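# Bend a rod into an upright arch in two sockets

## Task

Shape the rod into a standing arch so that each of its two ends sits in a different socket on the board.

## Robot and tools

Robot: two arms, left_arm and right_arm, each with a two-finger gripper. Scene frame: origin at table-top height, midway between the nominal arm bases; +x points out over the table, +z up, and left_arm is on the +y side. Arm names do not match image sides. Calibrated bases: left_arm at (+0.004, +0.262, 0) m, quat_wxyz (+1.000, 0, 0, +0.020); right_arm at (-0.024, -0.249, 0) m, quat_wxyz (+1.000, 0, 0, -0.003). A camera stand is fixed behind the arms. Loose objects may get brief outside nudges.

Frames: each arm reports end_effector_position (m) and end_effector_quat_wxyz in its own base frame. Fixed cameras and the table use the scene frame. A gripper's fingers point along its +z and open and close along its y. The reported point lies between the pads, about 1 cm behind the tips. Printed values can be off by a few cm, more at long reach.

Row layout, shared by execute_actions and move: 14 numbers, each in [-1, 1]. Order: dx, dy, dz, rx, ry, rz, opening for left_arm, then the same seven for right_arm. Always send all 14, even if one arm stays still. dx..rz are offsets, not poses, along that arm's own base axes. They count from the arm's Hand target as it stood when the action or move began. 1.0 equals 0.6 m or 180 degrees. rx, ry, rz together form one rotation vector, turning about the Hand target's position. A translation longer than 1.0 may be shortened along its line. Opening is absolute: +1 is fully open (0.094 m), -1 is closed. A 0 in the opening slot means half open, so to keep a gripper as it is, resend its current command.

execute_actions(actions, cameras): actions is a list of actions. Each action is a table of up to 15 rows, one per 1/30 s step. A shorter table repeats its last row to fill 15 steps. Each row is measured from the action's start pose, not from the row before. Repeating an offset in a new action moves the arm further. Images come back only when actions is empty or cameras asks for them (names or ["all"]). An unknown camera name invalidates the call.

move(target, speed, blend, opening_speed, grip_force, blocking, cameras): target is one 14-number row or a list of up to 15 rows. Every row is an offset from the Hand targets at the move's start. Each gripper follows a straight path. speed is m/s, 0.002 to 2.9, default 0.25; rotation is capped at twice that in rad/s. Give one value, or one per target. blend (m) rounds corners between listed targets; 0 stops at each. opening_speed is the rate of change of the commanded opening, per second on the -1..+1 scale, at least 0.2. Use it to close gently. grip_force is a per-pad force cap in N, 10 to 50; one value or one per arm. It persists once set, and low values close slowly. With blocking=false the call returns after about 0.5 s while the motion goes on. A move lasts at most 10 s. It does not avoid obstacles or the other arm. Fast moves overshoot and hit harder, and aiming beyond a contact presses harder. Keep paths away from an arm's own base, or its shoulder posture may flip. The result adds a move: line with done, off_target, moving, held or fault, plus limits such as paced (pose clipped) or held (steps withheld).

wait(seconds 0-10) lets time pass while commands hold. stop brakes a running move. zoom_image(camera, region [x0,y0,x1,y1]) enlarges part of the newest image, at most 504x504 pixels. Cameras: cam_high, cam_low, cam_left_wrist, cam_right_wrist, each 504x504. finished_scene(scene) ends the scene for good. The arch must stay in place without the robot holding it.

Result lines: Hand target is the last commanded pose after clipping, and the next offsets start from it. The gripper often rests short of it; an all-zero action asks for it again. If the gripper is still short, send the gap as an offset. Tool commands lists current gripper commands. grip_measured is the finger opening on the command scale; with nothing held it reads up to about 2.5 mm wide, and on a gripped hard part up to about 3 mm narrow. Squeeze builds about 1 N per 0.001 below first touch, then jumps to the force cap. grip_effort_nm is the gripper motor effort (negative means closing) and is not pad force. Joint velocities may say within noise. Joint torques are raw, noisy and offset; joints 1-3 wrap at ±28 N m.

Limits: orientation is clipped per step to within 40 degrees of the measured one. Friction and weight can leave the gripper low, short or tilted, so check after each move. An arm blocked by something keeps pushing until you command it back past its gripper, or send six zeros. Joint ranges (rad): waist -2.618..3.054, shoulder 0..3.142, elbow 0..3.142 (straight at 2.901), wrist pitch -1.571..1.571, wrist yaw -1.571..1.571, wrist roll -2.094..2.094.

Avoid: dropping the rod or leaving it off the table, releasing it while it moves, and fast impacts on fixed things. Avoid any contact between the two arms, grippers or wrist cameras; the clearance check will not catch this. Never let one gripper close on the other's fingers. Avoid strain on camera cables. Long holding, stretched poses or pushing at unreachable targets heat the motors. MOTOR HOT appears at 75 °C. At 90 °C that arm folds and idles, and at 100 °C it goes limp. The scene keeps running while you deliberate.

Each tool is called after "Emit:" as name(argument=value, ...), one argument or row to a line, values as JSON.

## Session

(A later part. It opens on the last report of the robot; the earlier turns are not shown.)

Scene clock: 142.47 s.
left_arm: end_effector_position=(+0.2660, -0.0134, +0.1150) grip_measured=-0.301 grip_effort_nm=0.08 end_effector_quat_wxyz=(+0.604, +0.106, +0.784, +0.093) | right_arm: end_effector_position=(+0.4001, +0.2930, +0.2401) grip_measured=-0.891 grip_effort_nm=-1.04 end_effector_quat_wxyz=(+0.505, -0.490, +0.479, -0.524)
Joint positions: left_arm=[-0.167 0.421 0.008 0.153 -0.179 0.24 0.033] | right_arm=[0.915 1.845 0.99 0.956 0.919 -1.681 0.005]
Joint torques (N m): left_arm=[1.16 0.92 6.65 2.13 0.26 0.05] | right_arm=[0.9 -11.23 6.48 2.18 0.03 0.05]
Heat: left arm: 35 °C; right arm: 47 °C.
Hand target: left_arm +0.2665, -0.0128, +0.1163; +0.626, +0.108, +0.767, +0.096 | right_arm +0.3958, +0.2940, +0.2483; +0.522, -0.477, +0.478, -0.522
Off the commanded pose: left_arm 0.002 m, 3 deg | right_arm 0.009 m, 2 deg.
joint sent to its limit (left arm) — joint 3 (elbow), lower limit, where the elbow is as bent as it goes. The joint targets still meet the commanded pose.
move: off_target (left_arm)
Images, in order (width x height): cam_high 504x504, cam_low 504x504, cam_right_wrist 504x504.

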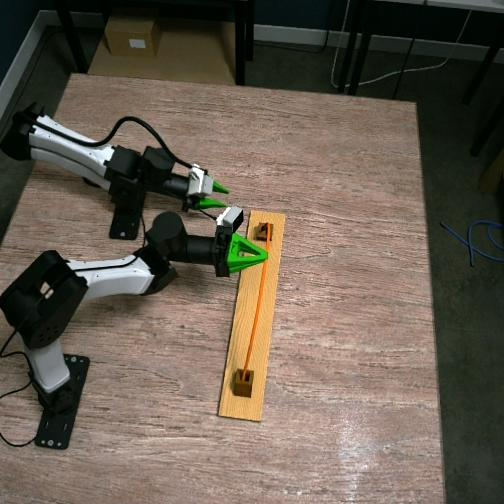

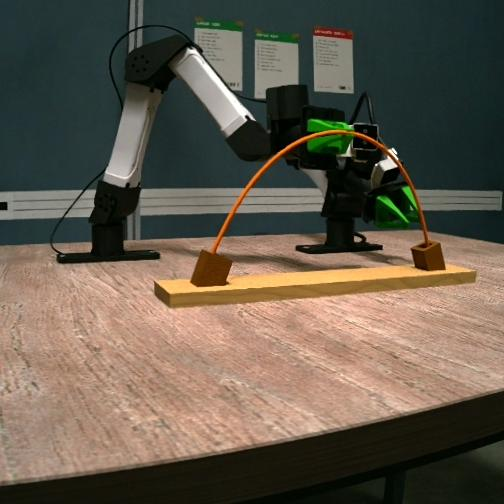

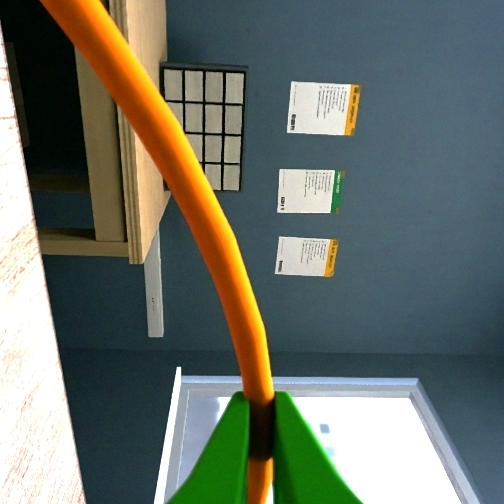

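Emit:
move(
  target=[
    [0,0,0,0,0,0,-0.3,0.008,-0.015,-0.04,0,0,0,-1],
  ],
  speed=0.03,
  cameras=["cam_high","cam_low"],
)

Emit:
zoom_image(
  camera="cam_high",
  region=[200, 200, 400, 400],
)

Emit:
zoom_image(
  camera="cam_low",
  region=[180, 210, 255, 285],
)

Scene clock: 145.60 s.
left_arm: end_effector_position=(+0.2660, -0.0134, +0.1150) grip_measured=-0.301 grip_effort_nm=0.08 end_effector_quat_wxyz=(+0.604, +0.106, +0.784, +0.093) | right_arm: end_effector_position=(+0.3974, +0.2898, +0.2376) grip_measured=-0.891 grip_effort_nm=-1.04 end_effector_quat_wxyz=(+0.529, -0.475, +0.473, -0.520)
Joint positions: left_arm=[-0.167 0.421 0.008 0.153 -0.179 0.24 0.033] | right_arm=[0.909 1.861 0.942 1.08 0.89 -1.69 0.005]
Joint torques (N m): left_arm=[1.13 0.99 6.63 2.13 0.26 0.06] | right_arm=[-0.66 -7.98 5.39 1.87 0.04 0.21]
Heat: left arm: 36 °C; right arm: 48 °C.
Hand target: left_arm +0.2665, -0.0128, +0.1163; +0.626, +0.108, +0.767, +0.096 | right_arm +0.4006, +0.2850, +0.2244; +0.522, -0.476, +0.478, -0.522
Off the commanded pose: left_arm 0.002 m, 3 deg | right_arm 0.015 m, 1 deg.
joint sent to its limit (left arm) — joint 3 (elbow), lower limit, where the elbow is as bent as it goes. The joint targets still meet the commanded pose.
move: off_target (left_arm, right_arm)
Images, in order (width x height): cam_high 504x504, cam_low 504x504.

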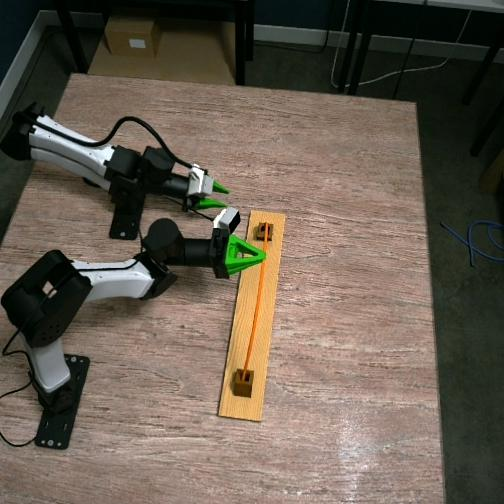

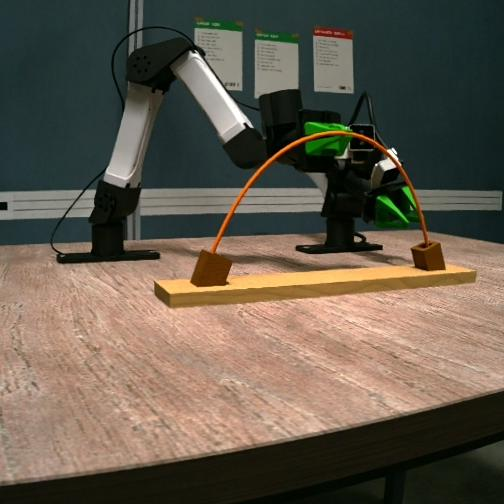

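Scaled by 2.520 from the camera's 504x504 image, which has a finer 720x720 frame.

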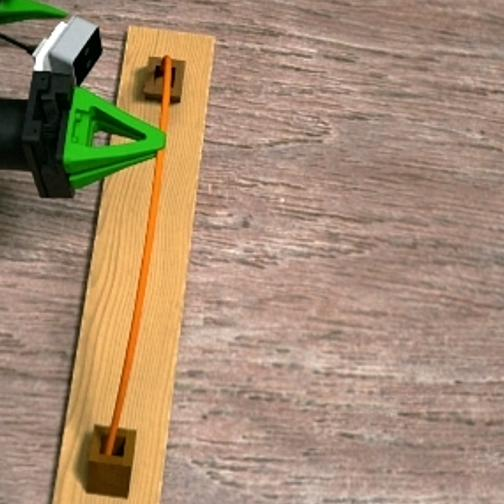

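Scaled by 6.720 from the camera's 504x504 image, which has a finer 720x720 frame.

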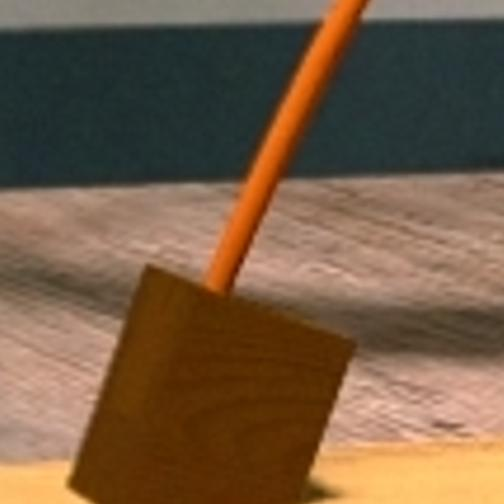

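Emit:
move(
  target=[
    [0,0,0,0,0,0,-0.3,0.012,0.006,0.015,0,0,0,-1],
  ],
  speed=0.03,
)

Emit:
move(
  target=[
    [0,0,0,0,0,0,-0.3,0,0,0,0,0,0,-0.7],
  ],
  opening_speed=0.2,
  cameras=["cam_high","cam_right_wrist"],
)

Emit:
zoom_image(
  camera="cam_high",
  region=[200, 200, 400, 400],
)

Scene clock: 149.30 s.
left_arm: end_effector_position=(+0.2660, -0.0134, +0.1150) grip_measured=-0.301 grip_effort_nm=0.08 end_effector_quat_wxyz=(+0.604, +0.106, +0.784, +0.093) | right_arm: end_effector_position=(+0.3999, +0.2891, +0.2368) grip_measured=-0.891 grip_effort_nm=-1.04 end_effector_quat_wxyz=(+0.529, -0.479, +0.470, -0.519)
Joint positions: left_arm=[-0.167 0.421 0.008 0.153 -0.179 0.24 0.033] | right_arm=[0.9 1.861 0.942 1.073 0.876 -1.69 0.005]
Joint torques (N m): left_arm=[1.07 0.99 6.67 2.13 0.27 0.06] | right_arm=[-0.75 -8.02 9.59 1.51 0.09 0.19]
Heat: left arm: 36 °C; right arm: 48 °C.
Hand target: left_arm +0.2665, -0.0128, +0.1163; +0.626, +0.108, +0.767, +0.096 | right_arm +0.4078, +0.2886, +0.2334; +0.522, -0.476, +0.478, -0.522
Off the commanded pose: left_arm 0.002 m, 3 deg | right_arm 0.009 m, 1 deg.
joint sent to its limit (left arm) — joint 3 (elbow), lower limit, where the elbow is as bent as it goes. The joint targets still meet the commanded pose.
move: off_target (left_arm)

Scene clock: 151.00 s.
left_arm: end_effector_position=(+0.2660, -0.0134, +0.1150) grip_measured=-0.301 grip_effort_nm=0.08 end_effector_quat_wxyz=(+0.604, +0.106, +0.784, +0.093) | right_arm: end_effector_position=(+0.4010, +0.2874, +0.2363) grip_measured=-0.702 grip_effort_nm=0.12 end_effector_quat_wxyz=(+0.527, -0.479, +0.472, -0.521)
Joint positions: left_arm=[-0.167 0.421 0.008 0.153 -0.179 0.24 0.033] | right_arm=[0.897 1.861 0.942 1.071 0.878 -1.69 0.014]
Joint torques (N m): left_arm=[1.13 0.96 6.64 2.12 0.27 0.05] | right_arm=[-0.43 -8.01 9.62 1.52 0.07 0.19]
Heat: left arm: 36 °C; right arm: 47 °C.
Hand target: left_arm +0.2665, -0.0128, +0.1163; +0.626, +0.108, +0.767, +0.096 | right_arm +0.4078, +0.2886, +0.2334; +0.522, -0.476, +0.478, -0.522
Off the commanded pose: left_arm 0.002 m, 3 deg | right_arm 0.008 m, 1 deg.
joint sent to its limit (left arm) — joint 3 (elbow), lower limit, where the elbow is as bent as it goes. The joint targets still meet the commanded pose.
move: off_target (left_arm)
Images, in order (width x height): cam_high 504x504, cam_right_wrist 504x504.

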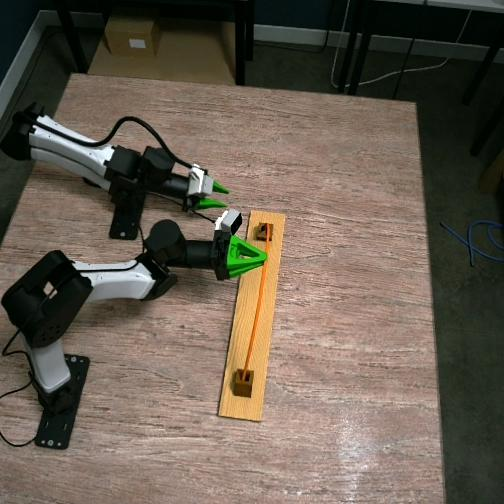

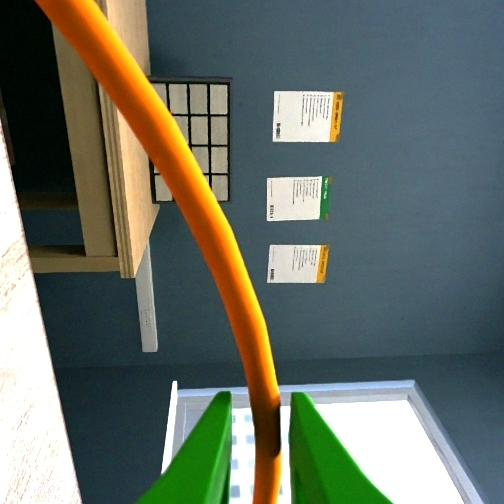

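Scaled by 2.520 from the camera's 504x504 image, which has a finer 720x720 frame.

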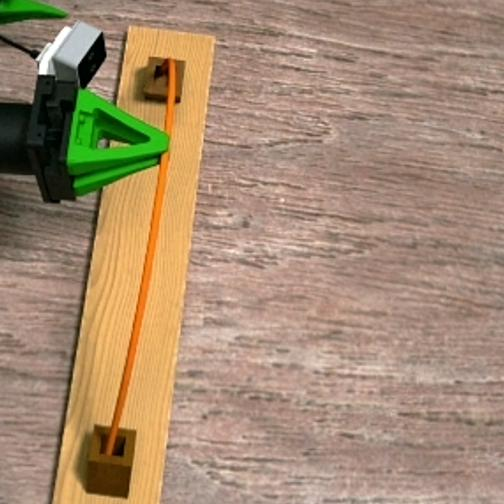

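Emit:
move(
  target=[
    [0,0,0,0,0,0,-0.3,0,0,0.004,0,0,0,-0.2],
    [0,0,0,0,0,0,-0.3,-0.15,0,0.004,0,0,0,-0.2],
  ],
  speed=0.06,
  cameras=["cam_high","cam_low"],
)

Emit:
zoom_image(
  camera="cam_high",
  region=[200, 200, 400, 400],
)

Scene clock: 155.47 s.
left_arm: end_effector_position=(+0.2660, -0.0134, +0.1150) grip_measured=-0.301 grip_effort_nm=0.08 end_effector_quat_wxyz=(+0.604, +0.106, +0.784, +0.093) | right_arm: end_effector_position=(+0.3227, +0.2945, +0.2248) grip_measured=-0.202 grip_effort_nm=0.12 end_effector_quat_wxyz=(+0.514, -0.487, +0.475, -0.522)
Joint positions: left_arm=[-0.167 0.421 0.008 0.153 -0.179 0.24 0.033] | right_arm=[1.101 1.769 0.778 1.153 1.092 -1.735 0.037]
Joint torques (N m): left_arm=[1.1 0.96 6.65 2.12 0.27 0.06] | right_arm=[0.62 -12.52 5.19 1.74 0 0.06]
Heat: left arm: 36 °C; right arm: 47 °C.
Hand target: left_arm +0.2665, -0.0128, +0.1163; +0.626, +0.108, +0.767, +0.096 | right_arm +0.3178, +0.2887, +0.2358; +0.522, -0.476, +0.478, -0.522
Off the commanded pose: left_arm 0.002 m, 3 deg | right_arm 0.013 m, 2 deg.
joint sent to its limit (left arm) — joint 3 (elbow), lower limit, where the elbow is as bent as it goes. The joint targets still meet the commanded pose.
move: off_target (left_arm, right_arm)
Images, in order (width x height): cam_high 504x504, cam_low 504x504.

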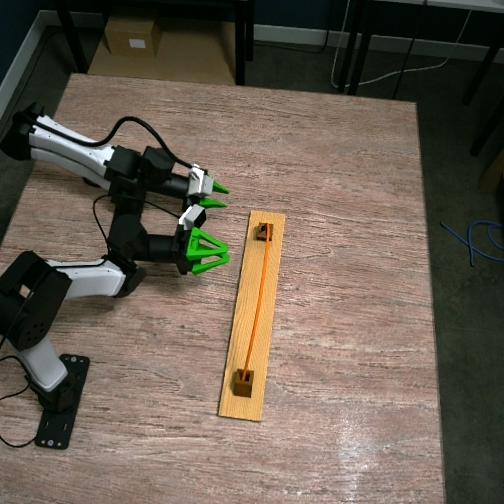

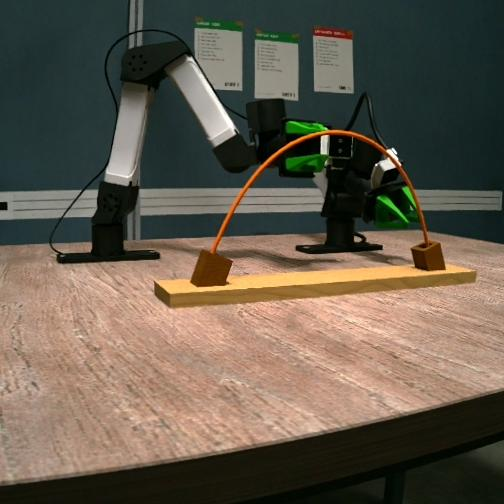

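Scaled by 2.520 from the camera's 504x504 image, which has a finer 720x720 frame.

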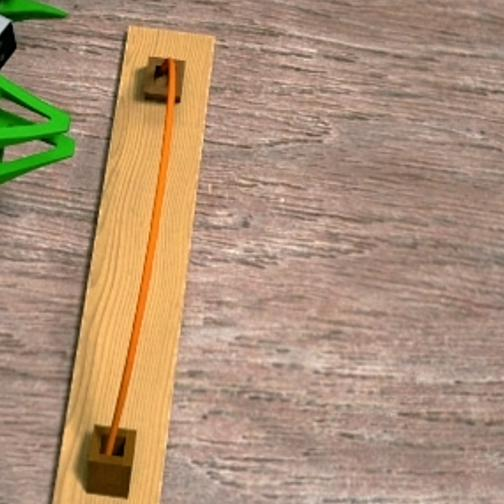

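Emit:
zoom_image(
  camera="cam_high",
  region=[225, 360, 260, 395],
)

Emit:
wait(
  seconds=0.5,
  cameras=["cam_high","cam_low"],
)

Emit:
zoom_image(
  camera="cam_low",
  region=[190, 235, 240, 285],
)

Scaled by 14.400 from the camera's 504x504 image, which has a finer 720x720 frame.

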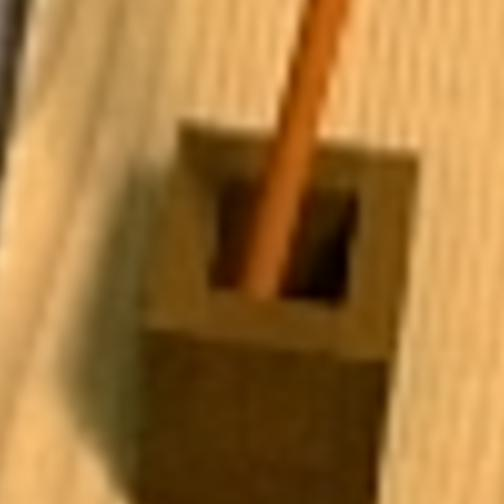

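Scene clock: 157.27 s.
left_arm: end_effector_position=(+0.2660, -0.0134, +0.1150) grip_measured=-0.301 grip_effort_nm=0.08 end_effector_quat_wxyz=(+0.604, +0.106, +0.784, +0.093) | right_arm: end_effector_position=(+0.3227, +0.2944, +0.2249) grip_measured=-0.202 grip_effort_nm=0.12 end_effector_quat_wxyz=(+0.514, -0.487, +0.475, -0.523)
Joint positions: left_arm=[-0.167 0.421 0.008 0.153 -0.179 0.24 0.033] | right_arm=[1.101 1.769 0.778 1.153 1.092 -1.735 0.037]
Joint torques (N m): left_arm=[1.1 0.95 6.64 2.12 0.27 0.06] | right_arm=[0.61 -12.52 5.19 1.71 0.06 -0.01]
Heat: left arm: 36 °C; right arm: 47 °C.
Hand target: left_arm +0.2665, -0.0128, +0.1163; +0.626, +0.108, +0.767, +0.096 | right_arm +0.3178, +0.2887, +0.2358; +0.522, -0.476, +0.478, -0.522
Tool commands: left_gripper/opening=-0.3 right_gripper/opening=-0.2
Off the commanded pose: left_arm 0.002 m, 3 deg | right_arm 0.013 m, 2 deg.
wait: 0.50 s; at rest from the start
Images, in order (width x height): cam_high 504x504, cam_low 504x504.

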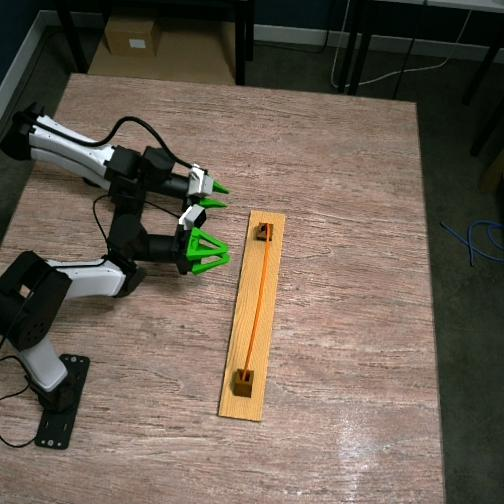

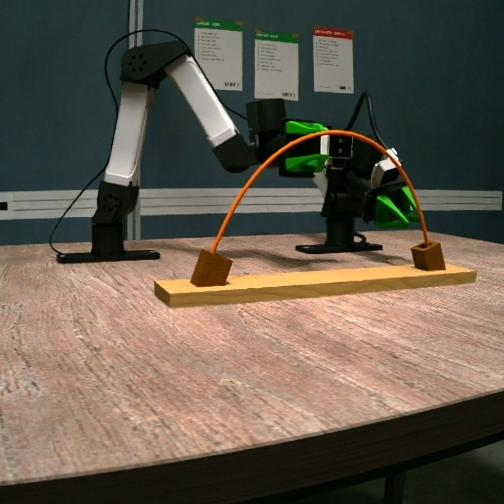

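Scaled by 10.080 from the camera's 504x504 image, which has a finer 720x720 frame.

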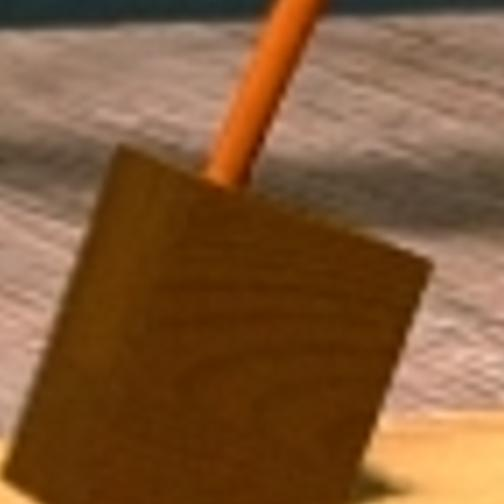

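Inserted in both and standing.

Emit:
finished_scene(
  scene=3,
)

The scene is finished: the task was done.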